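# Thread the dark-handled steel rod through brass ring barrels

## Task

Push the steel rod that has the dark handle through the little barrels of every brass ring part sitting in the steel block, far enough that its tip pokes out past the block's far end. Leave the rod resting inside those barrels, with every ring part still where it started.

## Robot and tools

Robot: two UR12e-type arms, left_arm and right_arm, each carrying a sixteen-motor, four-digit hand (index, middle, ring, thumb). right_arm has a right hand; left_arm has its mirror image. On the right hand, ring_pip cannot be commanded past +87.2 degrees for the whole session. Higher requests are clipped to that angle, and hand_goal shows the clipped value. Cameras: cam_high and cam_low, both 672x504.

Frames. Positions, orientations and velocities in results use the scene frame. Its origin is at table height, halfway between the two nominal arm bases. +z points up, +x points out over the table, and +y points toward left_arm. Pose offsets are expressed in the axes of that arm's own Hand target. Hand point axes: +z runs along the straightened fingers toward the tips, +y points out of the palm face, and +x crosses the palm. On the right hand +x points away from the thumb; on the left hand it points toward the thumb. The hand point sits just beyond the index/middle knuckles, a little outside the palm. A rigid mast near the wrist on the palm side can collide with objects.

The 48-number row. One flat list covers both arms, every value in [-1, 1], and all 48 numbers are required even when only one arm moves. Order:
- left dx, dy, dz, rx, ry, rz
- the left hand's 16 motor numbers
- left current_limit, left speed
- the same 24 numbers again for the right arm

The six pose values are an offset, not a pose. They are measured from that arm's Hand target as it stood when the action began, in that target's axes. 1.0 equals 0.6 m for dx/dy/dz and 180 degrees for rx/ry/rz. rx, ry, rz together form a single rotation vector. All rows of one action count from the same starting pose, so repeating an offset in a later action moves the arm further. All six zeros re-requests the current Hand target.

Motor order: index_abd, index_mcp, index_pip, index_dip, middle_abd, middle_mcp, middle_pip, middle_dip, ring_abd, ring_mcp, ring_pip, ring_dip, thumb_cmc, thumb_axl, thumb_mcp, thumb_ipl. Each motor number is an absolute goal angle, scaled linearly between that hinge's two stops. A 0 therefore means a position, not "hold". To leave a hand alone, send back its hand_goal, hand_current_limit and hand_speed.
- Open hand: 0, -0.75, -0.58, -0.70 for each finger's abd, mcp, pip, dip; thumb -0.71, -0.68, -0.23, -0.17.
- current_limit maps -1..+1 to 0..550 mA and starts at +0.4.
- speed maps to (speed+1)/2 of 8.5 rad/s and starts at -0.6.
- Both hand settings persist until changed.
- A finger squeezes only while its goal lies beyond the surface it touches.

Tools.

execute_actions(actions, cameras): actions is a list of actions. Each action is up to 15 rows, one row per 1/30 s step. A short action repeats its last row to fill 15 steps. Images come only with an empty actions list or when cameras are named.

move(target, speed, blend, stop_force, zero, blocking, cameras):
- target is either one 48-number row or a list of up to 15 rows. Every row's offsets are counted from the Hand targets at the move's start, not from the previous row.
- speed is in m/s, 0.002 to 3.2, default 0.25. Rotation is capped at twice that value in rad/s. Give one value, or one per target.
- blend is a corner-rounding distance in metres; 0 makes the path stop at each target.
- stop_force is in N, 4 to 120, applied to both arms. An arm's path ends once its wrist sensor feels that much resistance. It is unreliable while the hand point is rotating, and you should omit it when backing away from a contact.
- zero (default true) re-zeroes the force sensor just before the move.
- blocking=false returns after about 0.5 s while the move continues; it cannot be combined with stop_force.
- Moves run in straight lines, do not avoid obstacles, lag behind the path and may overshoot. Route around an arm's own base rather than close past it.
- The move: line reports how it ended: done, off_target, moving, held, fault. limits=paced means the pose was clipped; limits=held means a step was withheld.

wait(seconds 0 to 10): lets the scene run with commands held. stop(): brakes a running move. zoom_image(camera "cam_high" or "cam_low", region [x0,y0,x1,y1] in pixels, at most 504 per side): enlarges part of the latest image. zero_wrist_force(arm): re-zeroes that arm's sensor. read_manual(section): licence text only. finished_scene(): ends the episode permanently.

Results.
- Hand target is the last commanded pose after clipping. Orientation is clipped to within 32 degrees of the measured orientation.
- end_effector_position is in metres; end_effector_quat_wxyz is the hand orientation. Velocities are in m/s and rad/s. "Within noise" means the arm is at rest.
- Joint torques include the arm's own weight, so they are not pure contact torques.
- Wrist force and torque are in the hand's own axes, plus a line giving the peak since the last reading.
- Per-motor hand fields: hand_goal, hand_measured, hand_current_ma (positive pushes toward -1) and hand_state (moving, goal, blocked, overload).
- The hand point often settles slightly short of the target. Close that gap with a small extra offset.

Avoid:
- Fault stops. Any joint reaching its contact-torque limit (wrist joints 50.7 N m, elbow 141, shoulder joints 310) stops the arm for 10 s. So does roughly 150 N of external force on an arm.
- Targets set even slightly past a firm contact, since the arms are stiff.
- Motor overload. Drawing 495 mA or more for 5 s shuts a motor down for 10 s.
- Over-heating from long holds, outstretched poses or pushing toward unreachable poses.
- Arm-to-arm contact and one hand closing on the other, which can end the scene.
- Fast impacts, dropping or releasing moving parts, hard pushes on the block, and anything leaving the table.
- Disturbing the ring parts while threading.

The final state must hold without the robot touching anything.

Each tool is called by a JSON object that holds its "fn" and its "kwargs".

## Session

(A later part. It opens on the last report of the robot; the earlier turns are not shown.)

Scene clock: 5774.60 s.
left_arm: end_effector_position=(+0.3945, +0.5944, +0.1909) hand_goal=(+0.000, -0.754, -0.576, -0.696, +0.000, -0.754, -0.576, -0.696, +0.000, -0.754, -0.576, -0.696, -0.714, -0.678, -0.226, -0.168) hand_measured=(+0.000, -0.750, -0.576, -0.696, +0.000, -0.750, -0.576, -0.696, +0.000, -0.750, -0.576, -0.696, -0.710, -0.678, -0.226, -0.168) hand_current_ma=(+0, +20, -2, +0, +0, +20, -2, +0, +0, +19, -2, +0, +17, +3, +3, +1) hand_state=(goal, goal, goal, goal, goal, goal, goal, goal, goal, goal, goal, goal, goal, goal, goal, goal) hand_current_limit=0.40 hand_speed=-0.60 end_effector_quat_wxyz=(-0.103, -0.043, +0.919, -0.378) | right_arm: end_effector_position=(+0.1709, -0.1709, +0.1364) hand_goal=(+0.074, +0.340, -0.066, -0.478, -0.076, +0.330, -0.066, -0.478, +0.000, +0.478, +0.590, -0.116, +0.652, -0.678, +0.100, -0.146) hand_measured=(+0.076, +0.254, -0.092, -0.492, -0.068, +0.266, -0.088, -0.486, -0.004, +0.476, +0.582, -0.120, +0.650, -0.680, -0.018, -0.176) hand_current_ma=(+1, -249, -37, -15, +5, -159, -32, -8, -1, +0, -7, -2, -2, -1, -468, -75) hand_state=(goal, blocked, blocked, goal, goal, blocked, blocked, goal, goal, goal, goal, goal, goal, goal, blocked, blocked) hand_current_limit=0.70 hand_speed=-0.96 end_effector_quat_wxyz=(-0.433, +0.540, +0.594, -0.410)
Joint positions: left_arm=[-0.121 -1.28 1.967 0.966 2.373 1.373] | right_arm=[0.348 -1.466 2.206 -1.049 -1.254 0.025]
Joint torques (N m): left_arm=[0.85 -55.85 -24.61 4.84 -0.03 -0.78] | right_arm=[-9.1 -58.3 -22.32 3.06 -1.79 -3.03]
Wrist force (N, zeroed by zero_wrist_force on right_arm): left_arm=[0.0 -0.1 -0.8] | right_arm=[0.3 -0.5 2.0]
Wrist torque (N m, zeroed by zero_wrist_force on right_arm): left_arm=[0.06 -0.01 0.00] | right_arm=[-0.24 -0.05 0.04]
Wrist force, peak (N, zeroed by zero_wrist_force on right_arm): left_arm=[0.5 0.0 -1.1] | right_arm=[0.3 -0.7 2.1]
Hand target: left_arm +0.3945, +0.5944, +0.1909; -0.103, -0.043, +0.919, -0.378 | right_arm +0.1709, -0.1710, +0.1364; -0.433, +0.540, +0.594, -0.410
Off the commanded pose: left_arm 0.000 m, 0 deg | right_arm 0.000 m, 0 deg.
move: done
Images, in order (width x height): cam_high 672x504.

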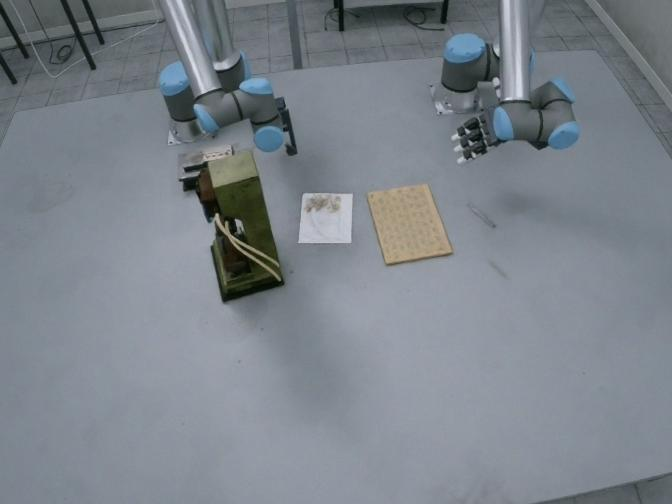

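{"fn": "move", "kwargs": {"target": [0,0,0,0,0,0,0,-0.754,-0.576,-0.696,0,-0.754,-0.576,-0.696,0,-0.754,-0.576,-0.696,-0.714,-0.678,-0.226,-0.168,0.4,-0.6,-0.0025,-0.00016,-0.0001,0,0,0,0.075,0.34,-0.0657,-0.4783,-0.075,0.33,-0.0657,-0.4783,0,0.479,0.591,-0.116,0.653,-0.678,0.1,-0.146,0.7,-0.96], "speed": 0.006}}

{"fn": "move", "kwargs": {"target": [0,0,0,0,0,0,0,-0.754,-0.576,-0.696,0,-0.754,-0.576,-0.696,0,-0.754,-0.576,-0.696,-0.714,-0.678,-0.226,-0.168,0.4,-0.6,-0.0025,-0.00016,-0.0001,0,0,0,0.075,0.34,-0.0657,-0.4783,-0.075,0.33,-0.0657,-0.4783,0,0.479,0.591,-0.116,0.653,-0.678,0.1,-0.146,0.7,-0.96], "speed": 0.006, "cameras": ["cam_high"]}}

{"fn": "zoom_image", "kwargs": {"camera": "cam_high", "region": [206, 141, 238, 161]}}

Scene clock: 5786.13 s.
left_arm: end_effector_position=(+0.3945, +0.5944, +0.1909) hand_goal=(+0.000, -0.754, -0.576, -0.696, +0.000, -0.754, -0.576, -0.696, +0.000, -0.754, -0.576, -0.696, -0.714, -0.678, -0.226, -0.168) hand_measured=(+0.000, -0.750, -0.576, -0.696, +0.000, -0.750, -0.576, -0.696, +0.000, -0.750, -0.576, -0.696, -0.710, -0.678, -0.226, -0.168) hand_current_ma=(+0, +20, -2, +0, +0, +20, -2, +0, +0, +19, -2, +0, +17, +3, +3, +1) hand_state=(goal, goal, goal, goal, goal, goal, goal, goal, goal, goal, goal, goal, goal, goal, goal, goal) hand_current_limit=0.40 hand_speed=-0.60 end_effector_quat_wxyz=(-0.103, -0.043, +0.919, -0.378) | right_arm: end_effector_position=(+0.1710, -0.1724, +0.1364) hand_goal=(+0.074, +0.340, -0.066, -0.478, -0.076, +0.330, -0.066, -0.478, +0.000, +0.478, +0.590, -0.116, +0.652, -0.678, +0.100, -0.146) hand_measured=(+0.076, +0.254, -0.092, -0.492, -0.068, +0.266, -0.088, -0.486, -0.004, +0.476, +0.582, -0.120, +0.650, -0.680, -0.018, -0.176) hand_current_ma=(+1, -249, -37, -15, +5, -159, -32, -8, -1, +0, -7, -2, -2, -1, -467, -75) hand_state=(goal, blocked, blocked, goal, goal, blocked, blocked, goal, goal, goal, goal, goal, goal, goal, blocked, blocked) hand_current_limit=0.70 hand_speed=-0.96 end_effector_quat_wxyz=(-0.433, +0.540, +0.594, -0.410)
Joint positions: left_arm=[-0.121 -1.28 1.967 0.966 2.373 1.373] | right_arm=[0.345 -1.467 2.207 -1.049 -1.256 0.024]
Joint torques (N m): left_arm=[0.73 -51.71 -23.65 5.29 -0.74 -0.92] | right_arm=[-11.39 -55.94 -21.87 2.97 -1.66 -3.2]
Wrist force (N, zeroed by zero_wrist_force on right_arm): left_arm=[-0.1 -0.1 -0.6] | right_arm=[0.2 -0.6 1.6]
Wrist torque (N m, zeroed by zero_wrist_force on right_arm): left_arm=[0.04 0.00 -0.01] | right_arm=[-0.22 -0.03 0.03]
Wrist force, peak (N, zeroed by zero_wrist_force on right_arm): left_arm=[0.1 -0.1 -1.1] | right_arm=[0.4 -1.0 2.0]
Hand target: left_arm +0.3945, +0.5944, +0.1909; -0.103, -0.043, +0.919, -0.378 | right_arm +0.1710, -0.1725, +0.1364; -0.433, +0.540, +0.594, -0.410
Off the commanded pose: left_arm 0.000 m, 0 deg | right_arm 0.000 m, 0 deg.
move: done

Scene clock: 5786.83 s.
left_arm: end_effector_position=(+0.3945, +0.5944, +0.1909) hand_goal=(+0.000, -0.754, -0.576, -0.696, +0.000, -0.754, -0.576, -0.696, +0.000, -0.754, -0.576, -0.696, -0.714, -0.678, -0.226, -0.168) hand_measured=(+0.000, -0.750, -0.576, -0.696, +0.000, -0.750, -0.576, -0.696, +0.000, -0.750, -0.576, -0.696, -0.710, -0.678, -0.226, -0.168) hand_current_ma=(+0, +20, -2, +0, +0, +20, -2, +0, +0, +19, -2, +0, +17, +3, +3, +1) hand_state=(goal, goal, goal, goal, goal, goal, goal, goal, goal, goal, goal, goal, goal, goal, goal, goal) hand_current_limit=0.40 hand_speed=-0.60 end_effector_quat_wxyz=(-0.103, -0.043, +0.919, -0.378) | right_arm: end_effector_position=(+0.1711, -0.1739, +0.1364) hand_goal=(+0.074, +0.340, -0.066, -0.478, -0.076, +0.330, -0.066, -0.478, +0.000, +0.478, +0.590, -0.116, +0.652, -0.678, +0.100, -0.146) hand_measured=(+0.076, +0.254, -0.092, -0.492, -0.068, +0.266, -0.088, -0.486, -0.004, +0.476, +0.582, -0.120, +0.650, -0.680, -0.018, -0.176) hand_current_ma=(+1, -249, -37, -15, +5, -159, -32, -8, -1, +0, -7, -2, -2, -1, -468, -75) hand_state=(goal, blocked, blocked, goal, goal, blocked, blocked, goal, goal, goal, goal, goal, goal, goal, blocked, blocked) hand_current_limit=0.70 hand_speed=-0.96 end_effector_quat_wxyz=(-0.433, +0.540, +0.594, -0.410)
Joint positions: left_arm=[-0.121 -1.28 1.967 0.966 2.373 1.373] | right_arm=[0.343 -1.468 2.209 -1.049 -1.259 0.023]
Joint torques (N m): left_arm=[-0.76 -52.82 -24.89 4.93 -0.25 -1] | right_arm=[-10.66 -57.06 -21.71 3.14 -1.49 -3.07]
Wrist force (N, zeroed by zero_wrist_force on right_arm): left_arm=[0.3 -0.1 -1.0] | right_arm=[0.2 -0.6 1.3]
Wrist torque (N m, zeroed by zero_wrist_force on right_arm): left_arm=[0.07 -0.06 0.03] | right_arm=[-0.19 -0.01 0.01]
Wrist force, peak (N, zeroed by zero_wrist_force on right_arm): left_arm=[0.3 -0.1 -1.0] | right_arm=[0.2 -0.8 2.0]
Hand target: left_arm +0.3945, +0.5944, +0.1909; -0.103, -0.043, +0.919, -0.378 | right_arm +0.1711, -0.1740, +0.1364; -0.433, +0.540, +0.594, -0.410
Off the commanded pose: left_arm 0.000 m, 0 deg | right_arm 0.000 m, 0 deg.
move: done
Images, in order (width x height): cam_high 672x504.

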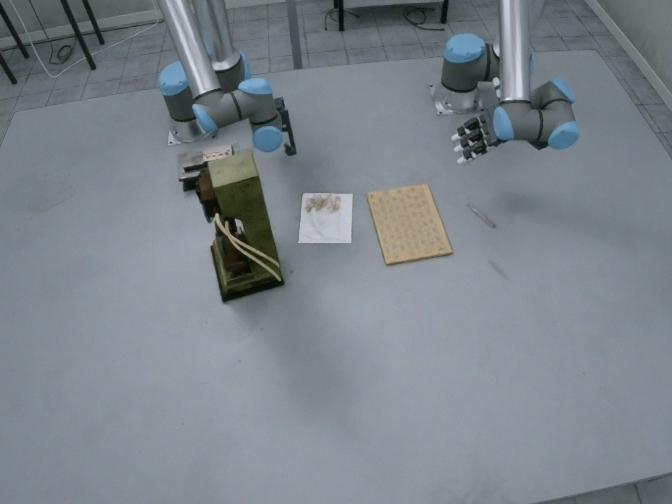

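Scaled by 15.750.

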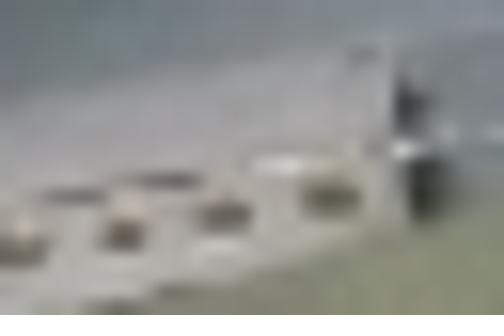

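{"fn": "move", "kwargs": {"target": [0,0,0,0,0,0,0,-0.754,-0.576,-0.696,0,-0.754,-0.576,-0.696,0,-0.754,-0.576,-0.696,-0.714,-0.678,-0.226,-0.168,0.4,-0.6,-0.0025,-0.00016,-0.0001,0,0,0,0.075,0.34,-0.0657,-0.4783,-0.075,0.33,-0.0657,-0.4783,0,0.479,0.591,-0.116,0.653,-0.678,0.1,-0.146,0.7,-0.96], "speed": 0.006}}

{"fn": "move", "kwargs": {"target": [0,0,0,0,0,0,0,-0.754,-0.576,-0.696,0,-0.754,-0.576,-0.696,0,-0.754,-0.576,-0.696,-0.714,-0.678,-0.226,-0.168,0.4,-0.6,-0.0025,-0.00016,-0.0001,0,0,0,0.075,0.34,-0.0657,-0.4783,-0.075,0.33,-0.0657,-0.4783,0,0.479,0.591,-0.116,0.653,-0.678,0.1,-0.146,0.7,-0.96], "speed": 0.006, "cameras": ["cam_high"]}}

{"fn": "zoom_image", "kwargs": {"camera": "cam_high", "region": [206, 141, 238, 161]}}

Scene clock: 5795.97 s.
left_arm: end_effector_position=(+0.3945, +0.5944, +0.1909) hand_goal=(+0.000, -0.754, -0.576, -0.696, +0.000, -0.754, -0.576, -0.696, +0.000, -0.754, -0.576, -0.696, -0.714, -0.678, -0.226, -0.168) hand_measured=(+0.000, -0.750, -0.576, -0.696, +0.000, -0.750, -0.576, -0.696, +0.000, -0.750, -0.576, -0.696, -0.710, -0.678, -0.226, -0.168) hand_current_ma=(+0, +20, -2, +0, +0, +20, -2, +0, +0, +19, -2, +0, +17, +3, +3, +1) hand_state=(goal, goal, goal, goal, goal, goal, goal, goal, goal, goal, goal, goal, goal, goal, goal, goal) hand_current_limit=0.40 hand_speed=-0.60 end_effector_quat_wxyz=(-0.103, -0.043, +0.919, -0.378) | right_arm: end_effector_position=(+0.1712, -0.1754, +0.1364) hand_goal=(+0.074, +0.340, -0.066, -0.478, -0.076, +0.330, -0.066, -0.478, +0.000, +0.478, +0.590, -0.116, +0.652, -0.678, +0.100, -0.146) hand_measured=(+0.084, +0.254, -0.092, -0.492, -0.060, +0.266, -0.088, -0.486, -0.004, +0.476, +0.582, -0.120, +0.654, -0.680, -0.018, -0.176) hand_current_ma=(+9, -249, -37, -15, +15, -159, -32, -8, -1, +0, -7, -2, +1, -1, -468, -75) hand_state=(goal, blocked, blocked, goal, goal, blocked, blocked, goal, goal, goal, goal, goal, goal, goal, blocked, blocked) hand_current_limit=0.70 hand_speed=-0.96 end_effector_quat_wxyz=(-0.433, +0.540, +0.594, -0.410)
Joint positions: left_arm=[-0.121 -1.28 1.967 0.966 2.373 1.373] | right_arm=[0.34 -1.47 2.21 -1.049 -1.261 0.022]
Joint torques (N m): left_arm=[0.55 -52.76 -23.9 5.1 -0.18 -0.71] | right_arm=[-11.85 -56.78 -22.16 3.34 -2.25 -2.96]
Wrist force (N, zeroed by zero_wrist_force on right_arm): left_arm=[0.1 0.1 -0.6] | right_arm=[2.6 -0.8 1.8]
Wrist torque (N m, zeroed by zero_wrist_force on right_arm): left_arm=[0.06 -0.02 0.00] | right_arm=[-0.23 -0.14 -0.09]
Wrist force, peak (N, zeroed by zero_wrist_force on right_arm): left_arm=[0.1 0.2 -1.0] | right_arm=[3.1 -0.4 2.0]
Hand target: left_arm +0.3945, +0.5944, +0.1909; -0.103, -0.043, +0.919, -0.378 | right_arm +0.1712, -0.1755, +0.1364; -0.433, +0.540, +0.594, -0.410
Off the commanded pose: left_arm 0.000 m, 0 deg | right_arm 0.000 m, 0 deg.
move: done

Scene clock: 5796.67 s.
left_arm: end_effector_position=(+0.3945, +0.5944, +0.1909) hand_goal=(+0.000, -0.754, -0.576, -0.696, +0.000, -0.754, -0.576, -0.696, +0.000, -0.754, -0.576, -0.696, -0.714, -0.678, -0.226, -0.168) hand_measured=(+0.000, -0.750, -0.576, -0.696, +0.000, -0.750, -0.576, -0.696, +0.000, -0.750, -0.576, -0.696, -0.710, -0.678, -0.226, -0.168) hand_current_ma=(+0, +20, -2, +0, +0, +20, -2, +0, +0, +19, -2, +0, +17, +3, +3, +1) hand_state=(goal, goal, goal, goal, goal, goal, goal, goal, goal, goal, goal, goal, goal, goal, goal, goal) hand_current_limit=0.40 hand_speed=-0.60 end_effector_quat_wxyz=(-0.103, -0.043, +0.919, -0.378) | right_arm: end_effector_position=(+0.1713, -0.1769, +0.1364) hand_goal=(+0.074, +0.340, -0.066, -0.478, -0.076, +0.330, -0.066, -0.478, +0.000, +0.478, +0.590, -0.116, +0.652, -0.678, +0.100, -0.146) hand_measured=(+0.092, +0.254, -0.092, -0.492, -0.054, +0.266, -0.088, -0.486, -0.004, +0.476, +0.582, -0.120, +0.658, -0.678, -0.018, -0.176) hand_current_ma=(+18, -249, -39, -16, +26, -159, -32, -8, -1, +0, -7, -2, +4, +0, -467, -75) hand_state=(goal, blocked, blocked, goal, blocked, blocked, blocked, goal, goal, goal, goal, goal, goal, goal, blocked, blocked) hand_current_limit=0.70 hand_speed=-0.96 end_effector_quat_wxyz=(-0.433, +0.540, +0.594, -0.410)
Joint positions: left_arm=[-0.121 -1.28 1.967 0.966 2.373 1.373] | right_arm=[0.337 -1.471 2.212 -1.049 -1.264 0.021]
Joint torques (N m): left_arm=[-0.57 -49.31 -23.94 5.31 0.08 -0.94] | right_arm=[-10.48 -55.92 -21.87 3.33 -2.68 -2.71]
Wrist force (N, zeroed by zero_wrist_force on right_arm): left_arm=[0.1 -0.2 -0.7] | right_arm=[4.2 -0.6 2.1]
Wrist torque (N m, zeroed by zero_wrist_force on right_arm): left_arm=[0.03 -0.03 0.02] | right_arm=[-0.22 -0.25 -0.14]
Wrist force, peak (N, zeroed by zero_wrist_force on right_arm): left_arm=[-0.1 -0.2 -1.0] | right_arm=[4.0 -0.9 2.5]
Hand target: left_arm +0.3945, +0.5944, +0.1909; -0.103, -0.043, +0.919, -0.378 | right_arm +0.1713, -0.1770, +0.1364; -0.433, +0.540, +0.594, -0.410
Off the commanded pose: left_arm 0.000 m, 0 deg | right_arm 0.000 m, 0 deg.
move: done
Images, in order (width x height): cam_high 672x504.

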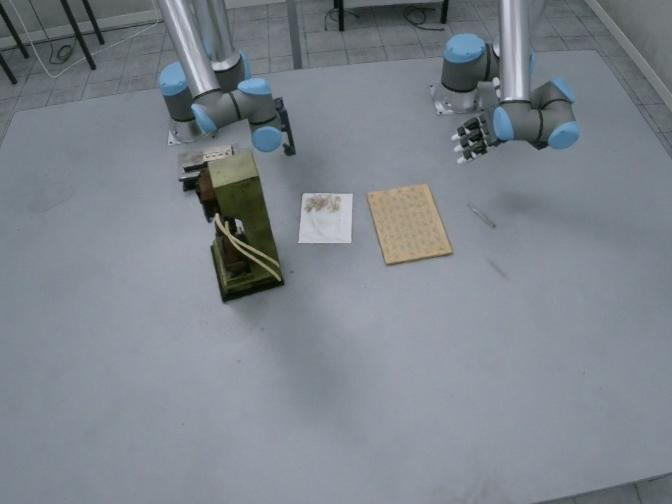

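Scaled by 15.750.

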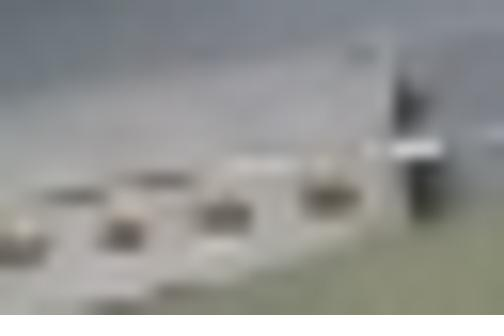

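{"fn": "move", "kwargs": {"target": [0,0,0,0,0,0,0,-0.754,-0.576,-0.696,0,-0.754,-0.576,-0.696,0,-0.754,-0.576,-0.696,-0.714,-0.678,-0.226,-0.168,0.4,-0.6,0.0037,0.00023,0.00015,0,0,0,0.075,0.34,-0.0657,-0.4783,-0.075,0.33,-0.0657,-0.4783,0,0.479,0.591,-0.116,0.653,-0.678,0.1,-0.146,0.7,-0.96], "speed": 0.006, "cameras": ["cam_high", "cam_low"]}}

{"fn": "zoom_image", "kwargs": {"camera": "cam_high", "region": [206, 141, 238, 161]}}

{"fn": "zoom_image", "kwargs": {"camera": "cam_low", "region": [256, 164, 304, 188]}}

{"fn": "zoom_image", "kwargs": {"camera": "cam_high", "region": [228, 141, 254, 154]}}

Scene clock: 5808.13 s.
left_arm: end_effector_position=(+0.3945, +0.5944, +0.1909) hand_goal=(+0.000, -0.754, -0.576, -0.696, +0.000, -0.754, -0.576, -0.696, +0.000, -0.754, -0.576, -0.696, -0.714, -0.678, -0.226, -0.168) hand_measured=(+0.000, -0.750, -0.576, -0.696, +0.000, -0.750, -0.576, -0.696, +0.000, -0.750, -0.576, -0.696, -0.710, -0.678, -0.226, -0.168) hand_current_ma=(+0, +20, -2, +0, +0, +20, -2, +0, +0, +19, -2, +0, +17, +3, +3, +1) hand_state=(goal, goal, goal, goal, goal, goal, goal, goal, goal, goal, goal, goal, goal, goal, goal, goal) hand_current_limit=0.40 hand_speed=-0.60 end_effector_quat_wxyz=(-0.103, -0.043, +0.919, -0.378) | right_arm: end_effector_position=(+0.1711, -0.1749, +0.1365) hand_goal=(+0.074, +0.340, -0.066, -0.478, -0.076, +0.330, -0.066, -0.478, +0.000, +0.478, +0.590, -0.116, +0.652, -0.678, +0.100, -0.146) hand_measured=(+0.076, +0.254, -0.092, -0.492, -0.068, +0.266, -0.088, -0.486, -0.004, +0.476, +0.582, -0.120, +0.650, -0.678, -0.018, -0.176) hand_current_ma=(+1, -249, -39, -17, +6, -159, -32, -8, -1, +0, -7, -2, -2, +0, -468, -75) hand_state=(goal, blocked, blocked, goal, goal, blocked, blocked, goal, goal, goal, goal, goal, goal, goal, blocked, blocked) hand_current_limit=0.70 hand_speed=-0.96 end_effector_quat_wxyz=(-0.433, +0.540, +0.594, -0.410)
Joint positions: left_arm=[-0.121 -1.28 1.967 0.966 2.373 1.373] | right_arm=[0.341 -1.469 2.21 -1.049 -1.261 0.022]
Joint torques (N m): left_arm=[2.66 -52.53 -24.21 5.45 -0.15 -0.69] | right_arm=[12.13 -28.95 -34.94 -2.19 1.23 3.78]
Wrist force (N, zeroed by zero_wrist_force on right_arm): left_arm=[0.2 -0.2 -0.7] | right_arm=[0.2 -0.6 1.5]
Wrist torque (N m, zeroed by zero_wrist_force on right_arm): left_arm=[0.03 -0.05 0.02] | right_arm=[-0.22 -0.04 -0.28]
Wrist force, peak (N, zeroed by zero_wrist_force on right_arm): left_arm=[0.3 0.1 -1.1] | right_arm=[4.6 -0.7 2.0]
Hand target: left_arm +0.3945, +0.5944, +0.1909; -0.103, -0.043, +0.919, -0.378 | right_arm +0.1711, -0.1748, +0.1364; -0.433, +0.540, +0.594, -0.410
Off the commanded pose: left_arm 0.000 m, 0 deg | right_arm 0.000 m, 0 deg.
move: done

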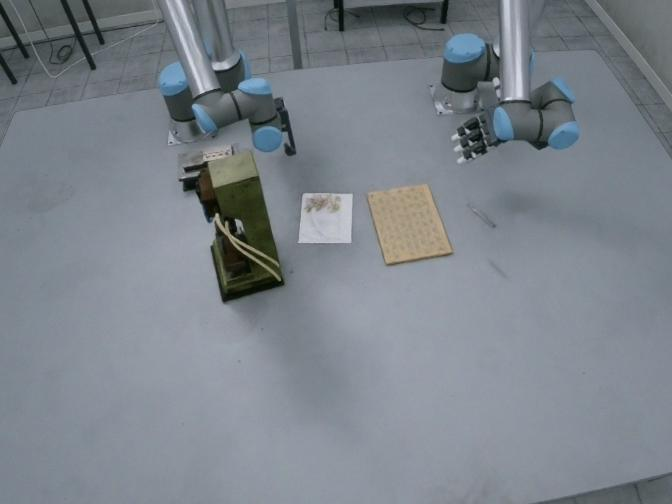

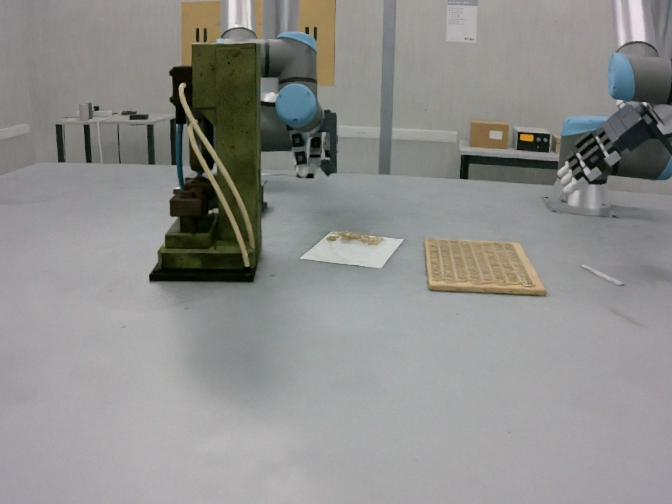

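Scaled by 15.750.

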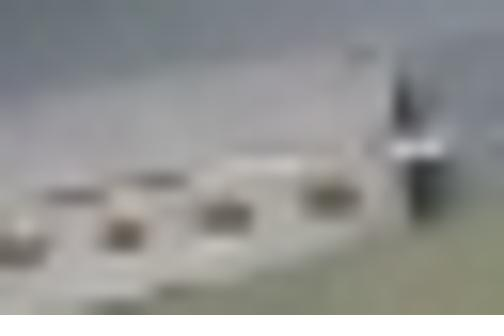

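Scaled by 10.500.

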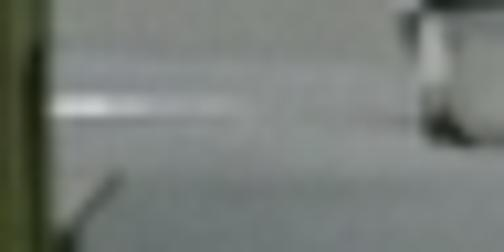

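Scaled by 19.385.

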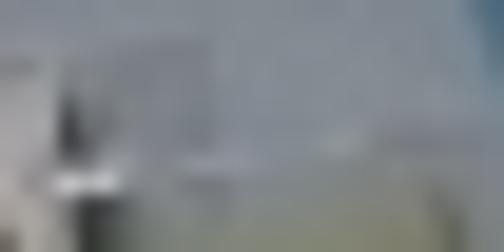

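{"fn": "zoom_image", "kwargs": {"camera": "cam_high", "region": [176, 138, 240, 186]}}

{"fn": "zoom_image", "kwargs": {"camera": "cam_high", "region": [200, 142, 236, 169]}}

{"fn": "zoom_image", "kwargs": {"camera": "cam_low", "region": [150, 140, 300, 220]}}

Scaled by 7.875.

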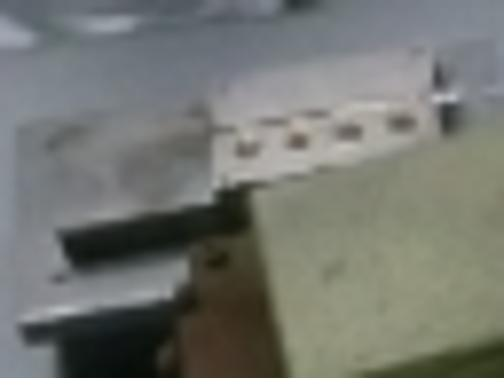

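Scaled by 14.000.

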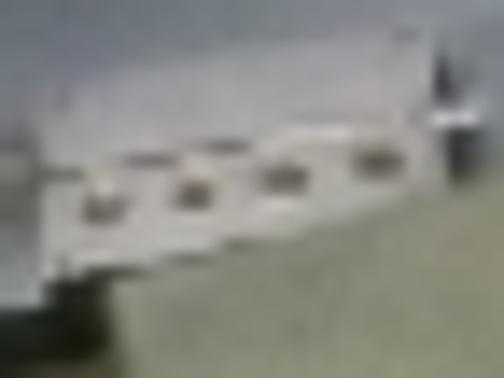

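Scaled by 3.360.

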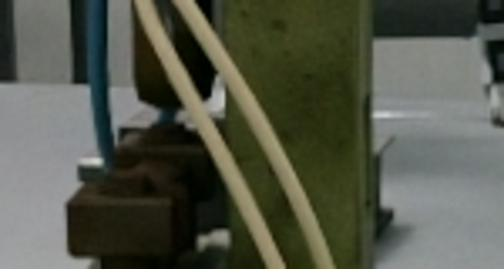

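{"fn": "move", "kwargs": {"target": [0,0,0,0,0,0,0,-0.754,-0.576,-0.696,0,-0.754,-0.576,-0.696,0,-0.754,-0.576,-0.696,-0.714,-0.678,-0.226,-0.168,0.4,-0.6,-0.0018,-0.00011,-0.00007,0,0,0,0.075,0.34,-0.0657,-0.4783,-0.075,0.33,-0.0657,-0.4783,0,0.479,0.591,-0.116,0.653,-0.678,0.1,-0.146,0.7,-0.96], "speed": 0.006}}

{"fn": "move", "kwargs": {"target": [0,0,0,0,0,0,0,-0.754,-0.576,-0.696,0,-0.754,-0.576,-0.696,0,-0.754,-0.576,-0.696,-0.714,-0.678,-0.226,-0.168,0.4,-0.6,-0.00012,0.00159,0.00048,0,0,0,0.075,0.34,-0.0657,-0.4783,-0.075,0.33,-0.0657,-0.4783,0,0.479,0.591,-0.116,0.653,-0.678,0.1,-0.146,0.7,-0.96], "speed": 0.006}}

Scene clock: 5901.97 s.
left_arm: end_effector_position=(+0.3945, +0.5944, +0.1909) hand_goal=(+0.000, -0.754, -0.576, -0.696, +0.000, -0.754, -0.576, -0.696, +0.000, -0.754, -0.576, -0.696, -0.714, -0.678, -0.226, -0.168) hand_measured=(+0.000, -0.750, -0.576, -0.696, +0.000, -0.750, -0.576, -0.696, +0.000, -0.750, -0.576, -0.696, -0.710, -0.678, -0.226, -0.168) hand_current_ma=(+0, +20, -2, +0, +0, +20, -2, +0, +0, +19, -2, +0, +17, +3, +3, +1) hand_state=(goal, goal, goal, goal, goal, goal, goal, goal, goal, goal, goal, goal, goal, goal, goal, goal) hand_current_limit=0.40 hand_speed=-0.60 end_effector_quat_wxyz=(-0.103, -0.043, +0.919, -0.378) | right_arm: end_effector_position=(+0.1712, -0.1758, +0.1364) hand_goal=(+0.074, +0.340, -0.066, -0.478, -0.076, +0.330, -0.066, -0.478, +0.000, +0.478, +0.590, -0.116, +0.652, -0.678, +0.100, -0.146) hand_measured=(+0.080, +0.254, -0.092, -0.492, -0.064, +0.266, -0.088, -0.486, -0.004, +0.476, +0.582, -0.120, +0.652, -0.678, -0.018, -0.176) hand_current_ma=(+5, -249, -39, -17, +10, -159, -32, -8, -1, +0, -7, -2, +0, +0, -468, -75) hand_state=(goal, blocked, blocked, goal, goal, blocked, blocked, goal, goal, goal, goal, goal, goal, goal, blocked, blocked) hand_current_limit=0.70 hand_speed=-0.96 end_effector_quat_wxyz=(-0.433, +0.540, +0.594, -0.410)
Joint positions: left_arm=[-0.121 -1.28 1.967 0.966 2.373 1.373] | right_arm=[0.339 -1.47 2.211 -1.049 -1.262 0.022]
Joint torques (N m): left_arm=[-1.5 -51.97 -24.49 5.15 0.16 -0.93] | right_arm=[-11.41 -55.82 -21.83 0.65 -2.49 -2.64]
Wrist force (N, zeroed by zero_wrist_force on right_arm): left_arm=[0.2 -0.1 -0.6] | right_arm=[2.2 -0.5 2.0]
Wrist torque (N m, zeroed by zero_wrist_force on right_arm): left_arm=[0.04 -0.04 0.02] | right_arm=[-0.22 -0.14 -0.21]
Wrist force, peak (N, zeroed by zero_wrist_force on right_arm): left_arm=[0.5 -0.2 -1.0] | right_arm=[2.4 -0.9 2.0]
Hand target: left_arm +0.3945, +0.5944, +0.1909; -0.103, -0.043, +0.919, -0.378 | right_arm +0.1712, -0.1759, +0.1364; -0.433, +0.540, +0.594, -0.410
Off the commanded pose: left_arm 0.000 m, 0 deg | right_arm 0.000 m, 0 deg.
move: done

Scene clock: 5902.67 s.
left_arm: end_effector_position=(+0.3945, +0.5944, +0.1909) hand_goal=(+0.000, -0.754, -0.576, -0.696, +0.000, -0.754, -0.576, -0.696, +0.000, -0.754, -0.576, -0.696, -0.714, -0.678, -0.226, -0.168) hand_measured=(+0.000, -0.750, -0.576, -0.696, +0.000, -0.750, -0.576, -0.696, +0.000, -0.750, -0.576, -0.696, -0.710, -0.678, -0.226, -0.168) hand_current_ma=(+0, +20, -2, +0, +0, +20, -2, +0, +0, +19, -2, +0, +17, +3, +3, +1) hand_state=(goal, goal, goal, goal, goal, goal, goal, goal, goal, goal, goal, goal, goal, goal, goal, goal) hand_current_limit=0.40 hand_speed=-0.60 end_effector_quat_wxyz=(-0.103, -0.043, +0.919, -0.378) | right_arm: end_effector_position=(+0.1712, -0.1759, +0.1355) hand_goal=(+0.074, +0.340, -0.066, -0.478, -0.076, +0.330, -0.066, -0.478, +0.000, +0.478, +0.590, -0.116, +0.652, -0.678, +0.100, -0.146) hand_measured=(+0.082, +0.254, -0.092, -0.492, -0.064, +0.266, -0.088, -0.486, -0.004, +0.476, +0.582, -0.120, +0.652, -0.678, -0.018, -0.176) hand_current_ma=(+5, -249, -39, -17, +11, -159, -32, -8, -1, +0, -7, -2, +0, +0, -468, -75) hand_state=(goal, blocked, blocked, goal, goal, blocked, blocked, goal, goal, goal, goal, goal, goal, goal, blocked, blocked) hand_current_limit=0.70 hand_speed=-0.96 end_effector_quat_wxyz=(-0.433, +0.540, +0.594, -0.410)
Joint positions: left_arm=[-0.121 -1.28 1.967 0.966 2.373 1.373] | right_arm=[0.339 -1.469 2.212 -1.051 -1.262 0.022]
Joint torques (N m): left_arm=[0.19 -49.78 -24.54 5.48 -0.3 -0.63] | right_arm=[-11.45 -29.49 -21.76 -1.99 -2.15 -2.81]
Wrist force (N, zeroed by zero_wrist_force on right_arm): left_arm=[0.4 -0.2 -0.9] | right_arm=[1.9 -0.7 2.2]
Wrist torque (N m, zeroed by zero_wrist_force on right_arm): left_arm=[0.05 -0.07 0.04] | right_arm=[-0.24 -0.13 -0.18]
Wrist force, peak (N, zeroed by zero_wrist_force on right_arm): left_arm=[0.4 -0.2 -0.9] | right_arm=[2.4 -0.6 2.4]
Hand target: left_arm +0.3945, +0.5944, +0.1909; -0.103, -0.043, +0.919, -0.378 | right_arm +0.1712, -0.1759, +0.1354; -0.433, +0.540, +0.594, -0.410
Off the commanded pose: left_arm 0.000 m, 0 deg | right_arm 0.000 m, 0 deg.
move: done

{"fn": "move", "kwargs": {"target": [0,0,0,0,0,0,0,-0.754,-0.576,-0.696,0,-0.754,-0.576,-0.696,0,-0.754,-0.576,-0.696,-0.714,-0.678,-0.226,-0.168,0.4,-0.6,-0.00005,-0.00068,0.00223,0.0002,-0.00265,-0.0008,0.075,0.34,-0.0657,-0.4783,-0.075,0.33,-0.0657,-0.4783,0,0.479,0.591,-0.116,0.653,-0.678,0.1,-0.146,0.7,-0.96], "speed": 0.006, "cameras": ["cam_high"]}}

{"fn": "zoom_image", "kwargs": {"camera": "cam_high", "region": [206, 141, 238, 161]}}

Scene clock: 5914.40 s.
left_arm: end_effector_position=(+0.3945, +0.5944, +0.1909) hand_goal=(+0.000, -0.754, -0.576, -0.696, +0.000, -0.754, -0.576, -0.696, +0.000, -0.754, -0.576, -0.696, -0.714, -0.678, -0.226, -0.168) hand_measured=(+0.000, -0.750, -0.576, -0.696, +0.000, -0.750, -0.576, -0.696, +0.000, -0.750, -0.576, -0.696, -0.710, -0.678, -0.226, -0.168) hand_current_ma=(+0, +20, -2, +0, +0, +20, -2, +0, +0, +19, -2, +0, +17, +3, +3, +1) hand_state=(goal, goal, goal, goal, goal, goal, goal, goal, goal, goal, goal, goal, goal, goal, goal, goal) hand_current_limit=0.40 hand_speed=-0.60 end_effector_quat_wxyz=(-0.103, -0.043, +0.919, -0.378) | right_arm: end_effector_position=(+0.1698, -0.1760, +0.1354) hand_goal=(+0.074, +0.340, -0.066, -0.478, -0.076, +0.330, -0.066, -0.478, +0.000, +0.478, +0.590, -0.116, +0.652, -0.678, +0.100, -0.146) hand_measured=(+0.078, +0.254, -0.092, -0.492, -0.068, +0.266, -0.088, -0.486, -0.004, +0.476, +0.582, -0.120, +0.650, -0.678, -0.018, -0.176) hand_current_ma=(+1, -249, -39, -17, +5, -159, -32, -8, -1, +0, -7, -2, -1, +0, -468, -75) hand_state=(goal, blocked, blocked, goal, goal, blocked, blocked, goal, goal, goal, goal, goal, goal, goal, blocked, blocked) hand_current_limit=0.70 hand_speed=-0.96 end_effector_quat_wxyz=(-0.431, +0.538, +0.596, -0.412)
Joint positions: left_arm=[-0.121 -1.28 1.967 0.966 2.373 1.373] | right_arm=[0.343 -1.469 2.212 -1.051 -1.266 0.02]
Joint torques (N m): left_arm=[0.45 -51.83 -24.14 5.3 -0.27 -0.93] | right_arm=[11.52 -55.22 -21.76 3.08 -1.95 -3.16]
Wrist force (N, zeroed by zero_wrist_force on right_arm): left_arm=[0.0 -0.3 -0.5] | right_arm=[0.3 -1.1 1.7]
Wrist torque (N m, zeroed by zero_wrist_force on right_arm): left_arm=[0.00 -0.01 0.00] | right_arm=[-0.29 -0.05 0.05]
Wrist force, peak (N, zeroed by zero_wrist_force on right_arm): left_arm=[0.2 0.1 -1.1] | right_arm=[2.1 -0.9 2.3]
Hand target: left_arm +0.3945, +0.5944, +0.1909; -0.103, -0.043, +0.919, -0.378 | right_arm +0.1698, -0.1760, +0.1354; -0.431, +0.537, +0.596, -0.412
Off the commanded pose: left_arm 0.000 m, 0 deg | right_arm 0.000 m, 0 deg.
move: done
Images, in order (width x height): cam_high 672x504.

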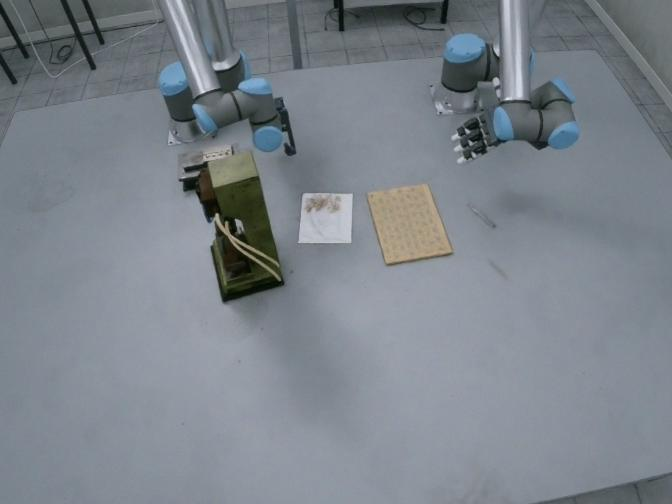

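Scaled by 15.750.

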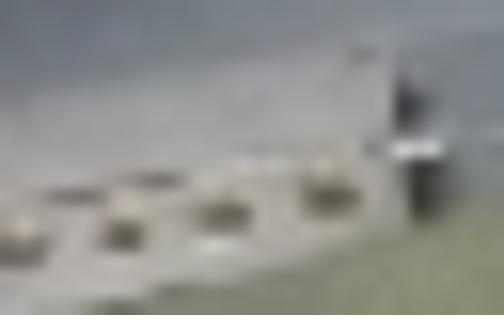

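{"fn": "move", "kwargs": {"target": [0,0,0,0,0,0,0,-0.754,-0.576,-0.696,0,-0.754,-0.576,-0.696,0,-0.754,-0.576,-0.696,-0.714,-0.678,-0.226,-0.168,0.4,-0.6,-0.0025,-0.00016,-0.00008,0,0,0,0.075,0.34,-0.0657,-0.4783,-0.075,0.33,-0.0657,-0.4783,0,0.479,0.591,-0.116,0.653,-0.678,0.1,-0.146,0.7,-0.96], "speed": 0.006, "cameras": ["cam_high"]}}

{"fn": "zoom_image", "kwargs": {"camera": "cam_high", "region": [206, 141, 238, 161]}}

Scene clock: 5928.63 s.
left_arm: end_effector_position=(+0.3945, +0.5944, +0.1909) hand_goal=(+0.000, -0.754, -0.576, -0.696, +0.000, -0.754, -0.576, -0.696, +0.000, -0.754, -0.576, -0.696, -0.714, -0.678, -0.226, -0.168) hand_measured=(+0.000, -0.750, -0.576, -0.696, +0.000, -0.750, -0.576, -0.696, +0.000, -0.750, -0.576, -0.696, -0.710, -0.678, -0.226, -0.168) hand_current_ma=(+0, +20, -2, +0, +0, +20, -2, +0, +0, +19, -2, +0, +17, +3, +3, +1) hand_state=(goal, goal, goal, goal, goal, goal, goal, goal, goal, goal, goal, goal, goal, goal, goal, goal) hand_current_limit=0.40 hand_speed=-0.60 end_effector_quat_wxyz=(-0.103, -0.043, +0.919, -0.378) | right_arm: end_effector_position=(+0.1699, -0.1774, +0.1354) hand_goal=(+0.074, +0.340, -0.066, -0.478, -0.076, +0.330, -0.066, -0.478, +0.000, +0.478, +0.590, -0.116, +0.652, -0.678, +0.100, -0.146) hand_measured=(+0.076, +0.254, -0.092, -0.492, -0.070, +0.266, -0.088, -0.486, -0.004, +0.476, +0.582, -0.120, +0.650, -0.678, -0.018, -0.176) hand_current_ma=(+1, -249, -39, -17, +5, -159, -32, -8, -1, +0, -7, -2, -1, +0, -467, -75) hand_state=(goal, blocked, blocked, goal, goal, blocked, blocked, goal, goal, goal, goal, goal, goal, goal, blocked, blocked) hand_current_limit=0.70 hand_speed=-0.96 end_effector_quat_wxyz=(-0.431, +0.537, +0.596, -0.412)
Joint positions: left_arm=[-0.121 -1.28 1.967 0.966 2.373 1.373] | right_arm=[0.341 -1.47 2.213 -1.05 -1.269 0.019]
Joint torques (N m): left_arm=[-0.39 -52.04 -24.53 5.44 -0.41 -0.57] | right_arm=[-11.51 -56.18 -21.83 3.21 -1.92 -3.19]
Wrist force (N, zeroed by zero_wrist_force on right_arm): left_arm=[0.2 -0.1 -0.8] | right_arm=[0.5 -0.6 2.1]
Wrist torque (N m, zeroed by zero_wrist_force on right_arm): left_arm=[0.06 -0.03 0.02] | right_arm=[-0.26 -0.08 0.05]
Wrist force, peak (N, zeroed by zero_wrist_force on right_arm): left_arm=[0.3 -0.3 -0.9] | right_arm=[0.2 -0.8 2.3]
Hand target: left_arm +0.3945, +0.5944, +0.1909; -0.103, -0.043, +0.919, -0.378 | right_arm +0.1699, -0.1775, +0.1354; -0.431, +0.537, +0.596, -0.412
Off the commanded pose: left_arm 0.000 m, 0 deg | right_arm 0.000 m, 0 deg.
move: done
Images, in order (width x height): cam_high 672x504.

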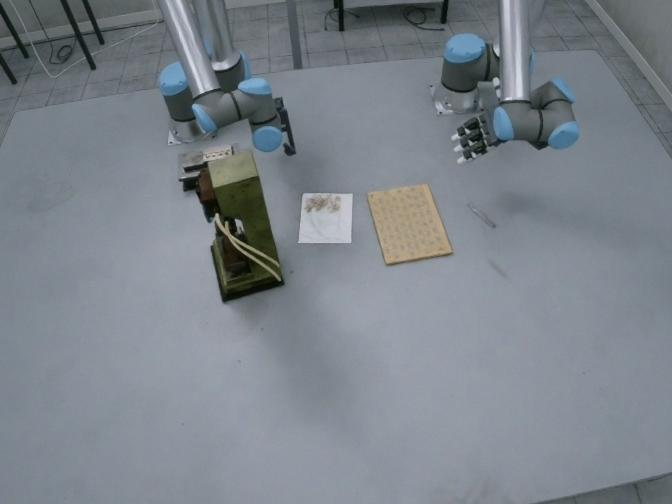

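Scaled by 15.750.

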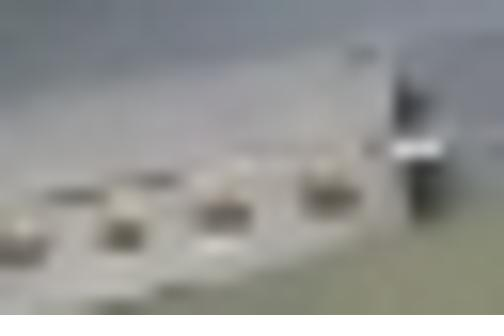

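{"fn": "move", "kwargs": {"target": [0,0,0,0,0,0,0,-0.754,-0.576,-0.696,0,-0.754,-0.576,-0.696,0,-0.754,-0.576,-0.696,-0.714,-0.678,-0.226,-0.168,0.4,-0.6,-0.0025,-0.00016,-0.00008,0,0,0,0.075,0.34,-0.0657,-0.4783,-0.075,0.33,-0.0657,-0.4783,0,0.479,0.591,-0.116,0.653,-0.678,0.1,-0.146,0.7,-0.96], "speed": 0.006, "cameras": ["cam_high"]}}

{"fn": "zoom_image", "kwargs": {"camera": "cam_high", "region": [206, 141, 238, 161]}}

Scene clock: 5936.23 s.
left_arm: end_effector_position=(+0.3945, +0.5944, +0.1909) hand_goal=(+0.000, -0.754, -0.576, -0.696, +0.000, -0.754, -0.576, -0.696, +0.000, -0.754, -0.576, -0.696, -0.714, -0.678, -0.226, -0.168) hand_measured=(+0.000, -0.750, -0.576, -0.696, +0.000, -0.750, -0.576, -0.696, +0.000, -0.750, -0.576, -0.696, -0.710, -0.678, -0.226, -0.168) hand_current_ma=(+0, +20, -2, +0, +0, +20, -2, +0, +0, +19, -2, +0, +17, +3, +3, +1) hand_state=(goal, goal, goal, goal, goal, goal, goal, goal, goal, goal, goal, goal, goal, goal, goal, goal) hand_current_limit=0.40 hand_speed=-0.60 end_effector_quat_wxyz=(-0.103, -0.043, +0.919, -0.378) | right_arm: end_effector_position=(+0.1700, -0.1789, +0.1354) hand_goal=(+0.074, +0.340, -0.066, -0.478, -0.076, +0.330, -0.066, -0.478, +0.000, +0.478, +0.590, -0.116, +0.652, -0.678, +0.100, -0.146) hand_measured=(+0.076, +0.254, -0.092, -0.492, -0.070, +0.266, -0.088, -0.486, -0.004, +0.476, +0.582, -0.120, +0.650, -0.678, -0.018, -0.176) hand_current_ma=(+1, -249, -39, -17, +5, -159, -32, -8, -1, +0, -7, -2, -1, +0, -468, -75) hand_state=(goal, blocked, blocked, goal, goal, blocked, blocked, goal, goal, goal, goal, goal, goal, goal, blocked, blocked) hand_current_limit=0.70 hand_speed=-0.96 end_effector_quat_wxyz=(-0.431, +0.537, +0.596, -0.412)
Joint positions: left_arm=[-0.121 -1.28 1.967 0.966 2.373 1.373] | right_arm=[0.338 -1.472 2.215 -1.05 -1.272 0.019]
Joint torques (N m): left_arm=[1.45 -51.09 -24.64 5.58 0.06 -0.93] | right_arm=[-6.75 -54.61 -21.54 2.94 -2.24 -2.92]
Wrist force (N, zeroed by zero_wrist_force on right_arm): left_arm=[0.3 -0.1 -0.7] | right_arm=[0.9 -0.8 1.8]
Wrist torque (N m, zeroed by zero_wrist_force on right_arm): left_arm=[0.04 -0.04 0.03] | right_arm=[-0.25 -0.10 0.04]
Wrist force, peak (N, zeroed by zero_wrist_force on right_arm): left_arm=[0.4 -0.3 -1.1] | right_arm=[0.5 -0.7 2.5]
Hand target: left_arm +0.3945, +0.5944, +0.1909; -0.103, -0.043, +0.919, -0.378 | right_arm +0.1700, -0.1790, +0.1354; -0.431, +0.537, +0.596, -0.412
Off the commanded pose: left_arm 0.000 m, 0 deg | right_arm 0.000 m, 0 deg.
move: done
Images, in order (width x height): cam_high 672x504.

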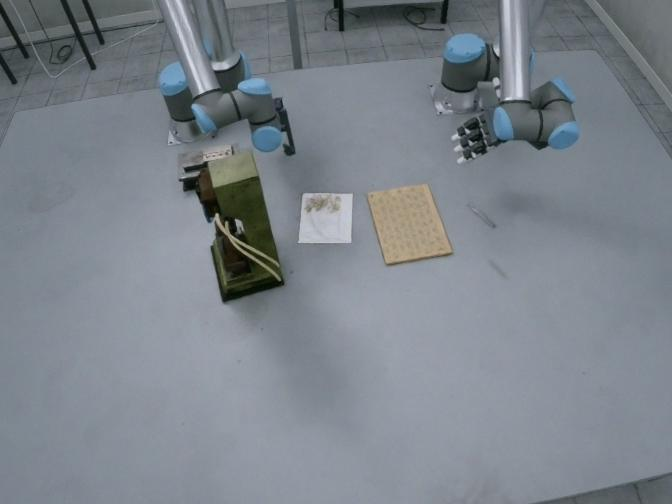

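Scaled by 15.750.

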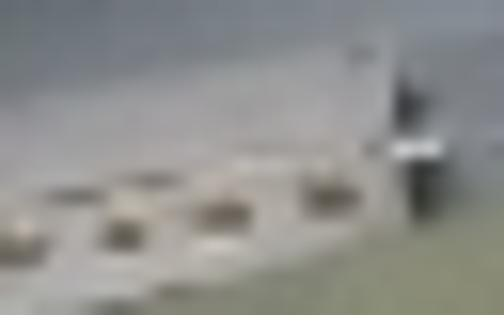

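{"fn": "move", "kwargs": {"target": [0,0,0,0,0,0,0,-0.754,-0.576,-0.696,0,-0.754,-0.576,-0.696,0,-0.754,-0.576,-0.696,-0.714,-0.678,-0.226,-0.168,0.4,-0.6,-0.0016,-0.0001,-0.00005,0,0,0,0.075,0.34,-0.0657,-0.4783,-0.075,0.33,-0.0657,-0.4783,0,0.479,0.591,-0.116,0.653,-0.678,0.1,-0.146,0.7,-0.96], "speed": 0.006, "cameras": ["cam_high"]}}

{"fn": "zoom_image", "kwargs": {"camera": "cam_high", "region": [206, 141, 238, 161]}}

Scene clock: 5942.90 s.
left_arm: end_effector_position=(+0.3945, +0.5944, +0.1909) hand_goal=(+0.000, -0.754, -0.576, -0.696, +0.000, -0.754, -0.576, -0.696, +0.000, -0.754, -0.576, -0.696, -0.714, -0.678, -0.226, -0.168) hand_measured=(+0.000, -0.750, -0.576, -0.696, +0.000, -0.750, -0.576, -0.696, +0.000, -0.750, -0.576, -0.696, -0.710, -0.678, -0.226, -0.168) hand_current_ma=(+0, +20, -2, +0, +0, +20, -2, +0, +0, +19, -2, +0, +17, +3, +3, +1) hand_state=(goal, goal, goal, goal, goal, goal, goal, goal, goal, goal, goal, goal, goal, goal, goal, goal) hand_current_limit=0.40 hand_speed=-0.60 end_effector_quat_wxyz=(-0.103, -0.043, +0.919, -0.378) | right_arm: end_effector_position=(+0.1700, -0.1799, +0.1354) hand_goal=(+0.074, +0.340, -0.066, -0.478, -0.076, +0.330, -0.066, -0.478, +0.000, +0.478, +0.590, -0.116, +0.652, -0.678, +0.100, -0.146) hand_measured=(+0.078, +0.254, -0.092, -0.492, -0.070, +0.266, -0.088, -0.486, -0.004, +0.476, +0.582, -0.120, +0.650, -0.678, -0.018, -0.176) hand_current_ma=(+2, -249, -39, -17, +5, -158, -32, -8, -1, +0, -7, -2, -1, +0, -467, -75) hand_state=(goal, blocked, blocked, goal, goal, blocked, blocked, goal, goal, goal, goal, goal, goal, goal, blocked, blocked) hand_current_limit=0.70 hand_speed=-0.96 end_effector_quat_wxyz=(-0.431, +0.537, +0.596, -0.412)
Joint positions: left_arm=[-0.121 -1.28 1.967 0.966 2.373 1.373] | right_arm=[0.336 -1.472 2.216 -1.05 -1.273 0.018]
Joint torques (N m): left_arm=[-0.43 -51.03 -24.4 5.18 -0.13 -1.07] | right_arm=[-8.6 -54.87 -22.3 3.18 -1.95 -2.99]
Wrist force (N, zeroed by zero_wrist_force on right_arm): left_arm=[0.1 -0.1 -0.9] | right_arm=[1.7 -0.8 2.1]
Wrist torque (N m, zeroed by zero_wrist_force on right_arm): left_arm=[0.07 -0.03 0.01] | right_arm=[-0.27 -0.14 0.00]
Wrist force, peak (N, zeroed by zero_wrist_force on right_arm): left_arm=[0.3 -0.1 -1.0] | right_arm=[1.7 -0.8 2.1]
Hand target: left_arm +0.3945, +0.5944, +0.1909; -0.103, -0.043, +0.919, -0.378 | right_arm +0.1700, -0.1799, +0.1354; -0.431, +0.537, +0.596, -0.412
Off the commanded pose: left_arm 0.000 m, 0 deg | right_arm 0.000 m, 0 deg.
move: done
Images, in order (width x height): cam_high 672x504.

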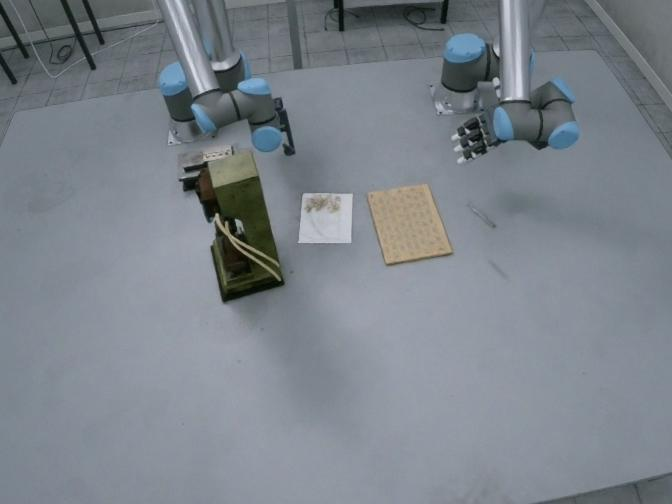

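Scaled by 15.750.

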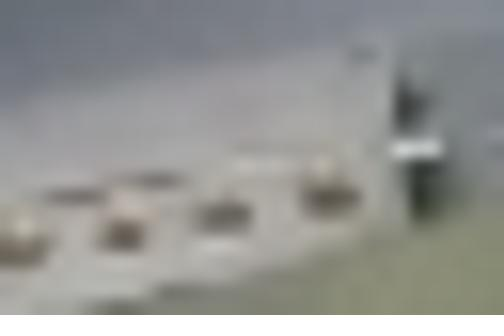

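{"fn": "move", "kwargs": {"target": [0,0,0,0,0,0,0,-0.754,-0.576,-0.696,0,-0.754,-0.576,-0.696,0,-0.754,-0.576,-0.696,-0.714,-0.678,-0.226,-0.168,0.4,-0.6,-0.00003,-0.00068,0.00223,0.0002,-0.00265,-0.0008,0.075,0.34,-0.0657,-0.4783,-0.075,0.33,-0.0657,-0.4783,0,0.479,0.591,-0.116,0.653,-0.678,0.1,-0.146,0.7,-0.96], "speed": 0.006, "cameras": ["cam_high"]}}

{"fn": "zoom_image", "kwargs": {"camera": "cam_high", "region": [206, 141, 238, 161]}}

Scene clock: 5949.27 s.
left_arm: end_effector_position=(+0.3945, +0.5944, +0.1909) hand_goal=(+0.000, -0.754, -0.576, -0.696, +0.000, -0.754, -0.576, -0.696, +0.000, -0.754, -0.576, -0.696, -0.714, -0.678, -0.226, -0.168) hand_measured=(+0.000, -0.750, -0.576, -0.696, +0.000, -0.750, -0.576, -0.696, +0.000, -0.750, -0.576, -0.696, -0.710, -0.678, -0.226, -0.168) hand_current_ma=(+0, +20, -2, +0, +0, +20, -2, +0, +0, +19, -2, +0, +17, +3, +3, +1) hand_state=(goal, goal, goal, goal, goal, goal, goal, goal, goal, goal, goal, goal, goal, goal, goal, goal) hand_current_limit=0.40 hand_speed=-0.60 end_effector_quat_wxyz=(-0.103, -0.043, +0.919, -0.378) | right_arm: end_effector_position=(+0.1687, -0.1800, +0.1354) hand_goal=(+0.074, +0.340, -0.066, -0.478, -0.076, +0.330, -0.066, -0.478, +0.000, +0.478, +0.590, -0.116, +0.652, -0.678, +0.100, -0.146) hand_measured=(+0.076, +0.254, -0.092, -0.492, -0.070, +0.266, -0.088, -0.486, -0.004, +0.476, +0.582, -0.120, +0.650, -0.678, -0.018, -0.176) hand_current_ma=(+1, -249, -39, -17, +4, -158, -32, -8, -1, +0, -7, -2, -2, +0, -468, -75) hand_state=(goal, blocked, blocked, goal, goal, blocked, blocked, goal, goal, goal, goal, goal, goal, goal, blocked, blocked) hand_current_limit=0.70 hand_speed=-0.96 end_effector_quat_wxyz=(-0.429, +0.535, +0.599, -0.414)
Joint positions: left_arm=[-0.121 -1.28 1.967 0.966 2.373 1.373] | right_arm=[0.34 -1.473 2.216 -1.05 -1.278 0.017]
Joint torques (N m): left_arm=[-0.63 -52.75 -24.59 5.25 -0.29 -0.38] | right_arm=[13 -54.21 -22.12 3.22 -1.99 -3.31]
Wrist force (N, zeroed by zero_wrist_force on right_arm): left_arm=[0.2 -0.2 -0.8] | right_arm=[0.5 -0.7 2.1]
Wrist torque (N m, zeroed by zero_wrist_force on right_arm): left_arm=[0.04 -0.04 0.02] | right_arm=[-0.28 -0.10 0.08]
Wrist force, peak (N, zeroed by zero_wrist_force on right_arm): left_arm=[0.4 0.2 -1.1] | right_arm=[1.7 -0.8 2.5]
Hand target: left_arm +0.3945, +0.5944, +0.1909; -0.103, -0.043, +0.919, -0.378 | right_arm +0.1686, -0.1800, +0.1354; -0.429, +0.535, +0.599, -0.414
Off the commanded pose: left_arm 0.000 m, 0 deg | right_arm 0.000 m, 0 deg.
move: done
Images, in order (width x height): cam_high 672x504.

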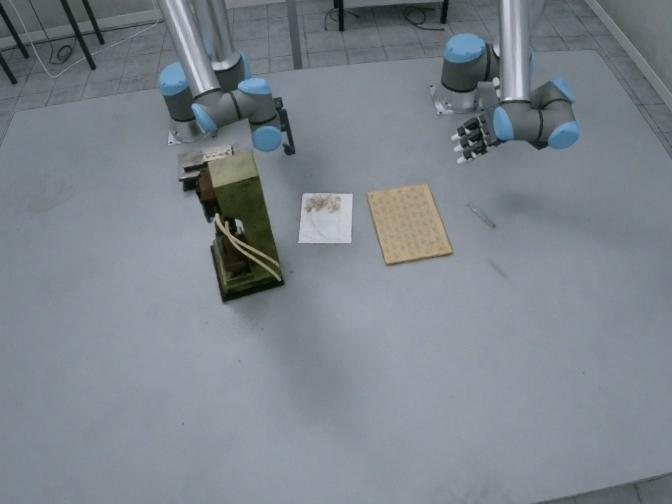

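Scaled by 15.750.

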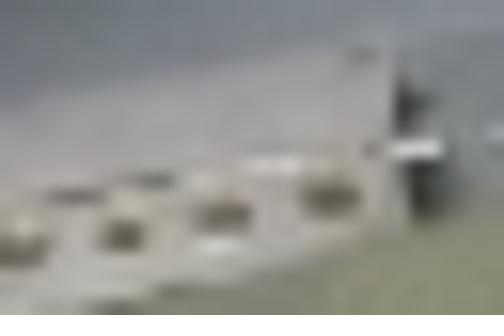

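{"fn": "zoom_image", "kwargs": {"camera": "cam_high", "region": [228, 140, 256, 154]}}

{"fn": "execute_actions", "kwargs": {"actions": [], "cameras": ["cam_low"]}}

{"fn": "zoom_image", "kwargs": {"camera": "cam_low", "region": [256, 164, 304, 188]}}

Scaled by 18.000.

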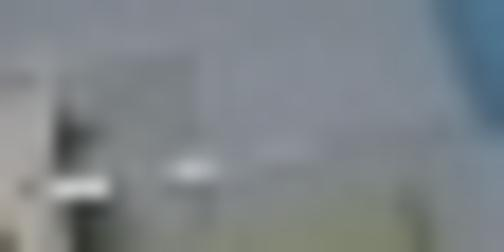

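Scene clock: 5958.20 s.
left_arm: end_effector_position=(+0.3945, +0.5944, +0.1909) hand_goal=(+0.000, -0.754, -0.576, -0.696, +0.000, -0.754, -0.576, -0.696, +0.000, -0.754, -0.576, -0.696, -0.714, -0.678, -0.226, -0.168) hand_measured=(+0.000, -0.750, -0.576, -0.696, +0.000, -0.750, -0.576, -0.696, +0.000, -0.750, -0.576, -0.696, -0.710, -0.678, -0.226, -0.168) hand_current_ma=(+0, +20, -2, +0, +0, +20, -2, +0, +0, +19, -2, +0, +17, +3, +3, +1) hand_state=(goal, goal, goal, goal, goal, goal, goal, goal, goal, goal, goal, goal, goal, goal, goal, goal) hand_current_limit=0.40 hand_speed=-0.60 end_effector_quat_wxyz=(-0.103, -0.043, +0.919, -0.378) | right_arm: end_effector_position=(+0.1686, -0.1800, +0.1354) hand_goal=(+0.074, +0.340, -0.066, -0.478, -0.076, +0.330, -0.066, -0.478, +0.000, +0.478, +0.590, -0.116, +0.652, -0.678, +0.100, -0.146) hand_measured=(+0.076, +0.254, -0.092, -0.492, -0.070, +0.266, -0.088, -0.486, -0.004, +0.476, +0.582, -0.120, +0.650, -0.678, -0.018, -0.176) hand_current_ma=(+1, -249, -39, -17, +4, -158, -32, -8, -1, +0, -7, -2, -2, +0, -468, -75) hand_state=(goal, blocked, blocked, goal, goal, blocked, blocked, goal, goal, goal, goal, goal, goal, goal, blocked, blocked) hand_current_limit=0.70 hand_speed=-0.96 end_effector_quat_wxyz=(-0.429, +0.535, +0.599, -0.414)
Joint positions: left_arm=[-0.121 -1.28 1.967 0.966 2.373 1.373] | right_arm=[0.34 -1.473 2.216 -1.05 -1.278 0.016]
Joint velocities: within noise
Joint torques (N m): left_arm=[-0.03 -50.35 -23.63 5.57 0.03 -0.53] | right_arm=[12.82 -55.23 -21.88 3.13 -1.92 -3.2]
Wrist force (N, zeroed by zero_wrist_force on right_arm): left_arm=[0.2 -0.2 -0.8] | right_arm=[0.1 -0.8 1.9]
Wrist torque (N m, zeroed by zero_wrist_force on right_arm): left_arm=[0.04 -0.04 0.02] | right_arm=[-0.27 -0.04 0.04]
Wrist force, peak (N, zeroed by zero_wrist_force on right_arm): left_arm=[0.4 0.1 -1.0] | right_arm=[0.4 -1.1 2.0]
Hand target: left_arm +0.3945, +0.5944, +0.1909; -0.103, -0.043, +0.919, -0.378 | right_arm +0.1686, -0.1800, +0.1354; -0.429, +0.535, +0.599, -0.414
Off the commanded pose: left_arm 0.000 m, 0 deg | right_arm 0.000 m, 0 deg.
Images, in order (width x height): cam_low 672x504.

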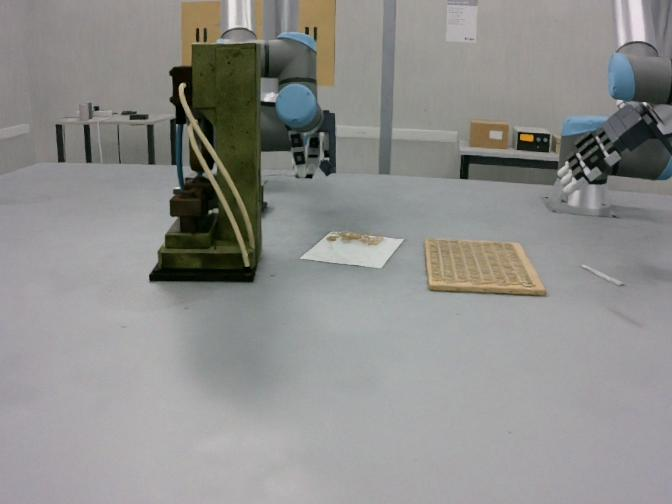

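Scaled by 10.500.

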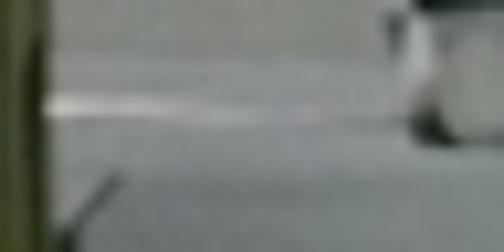

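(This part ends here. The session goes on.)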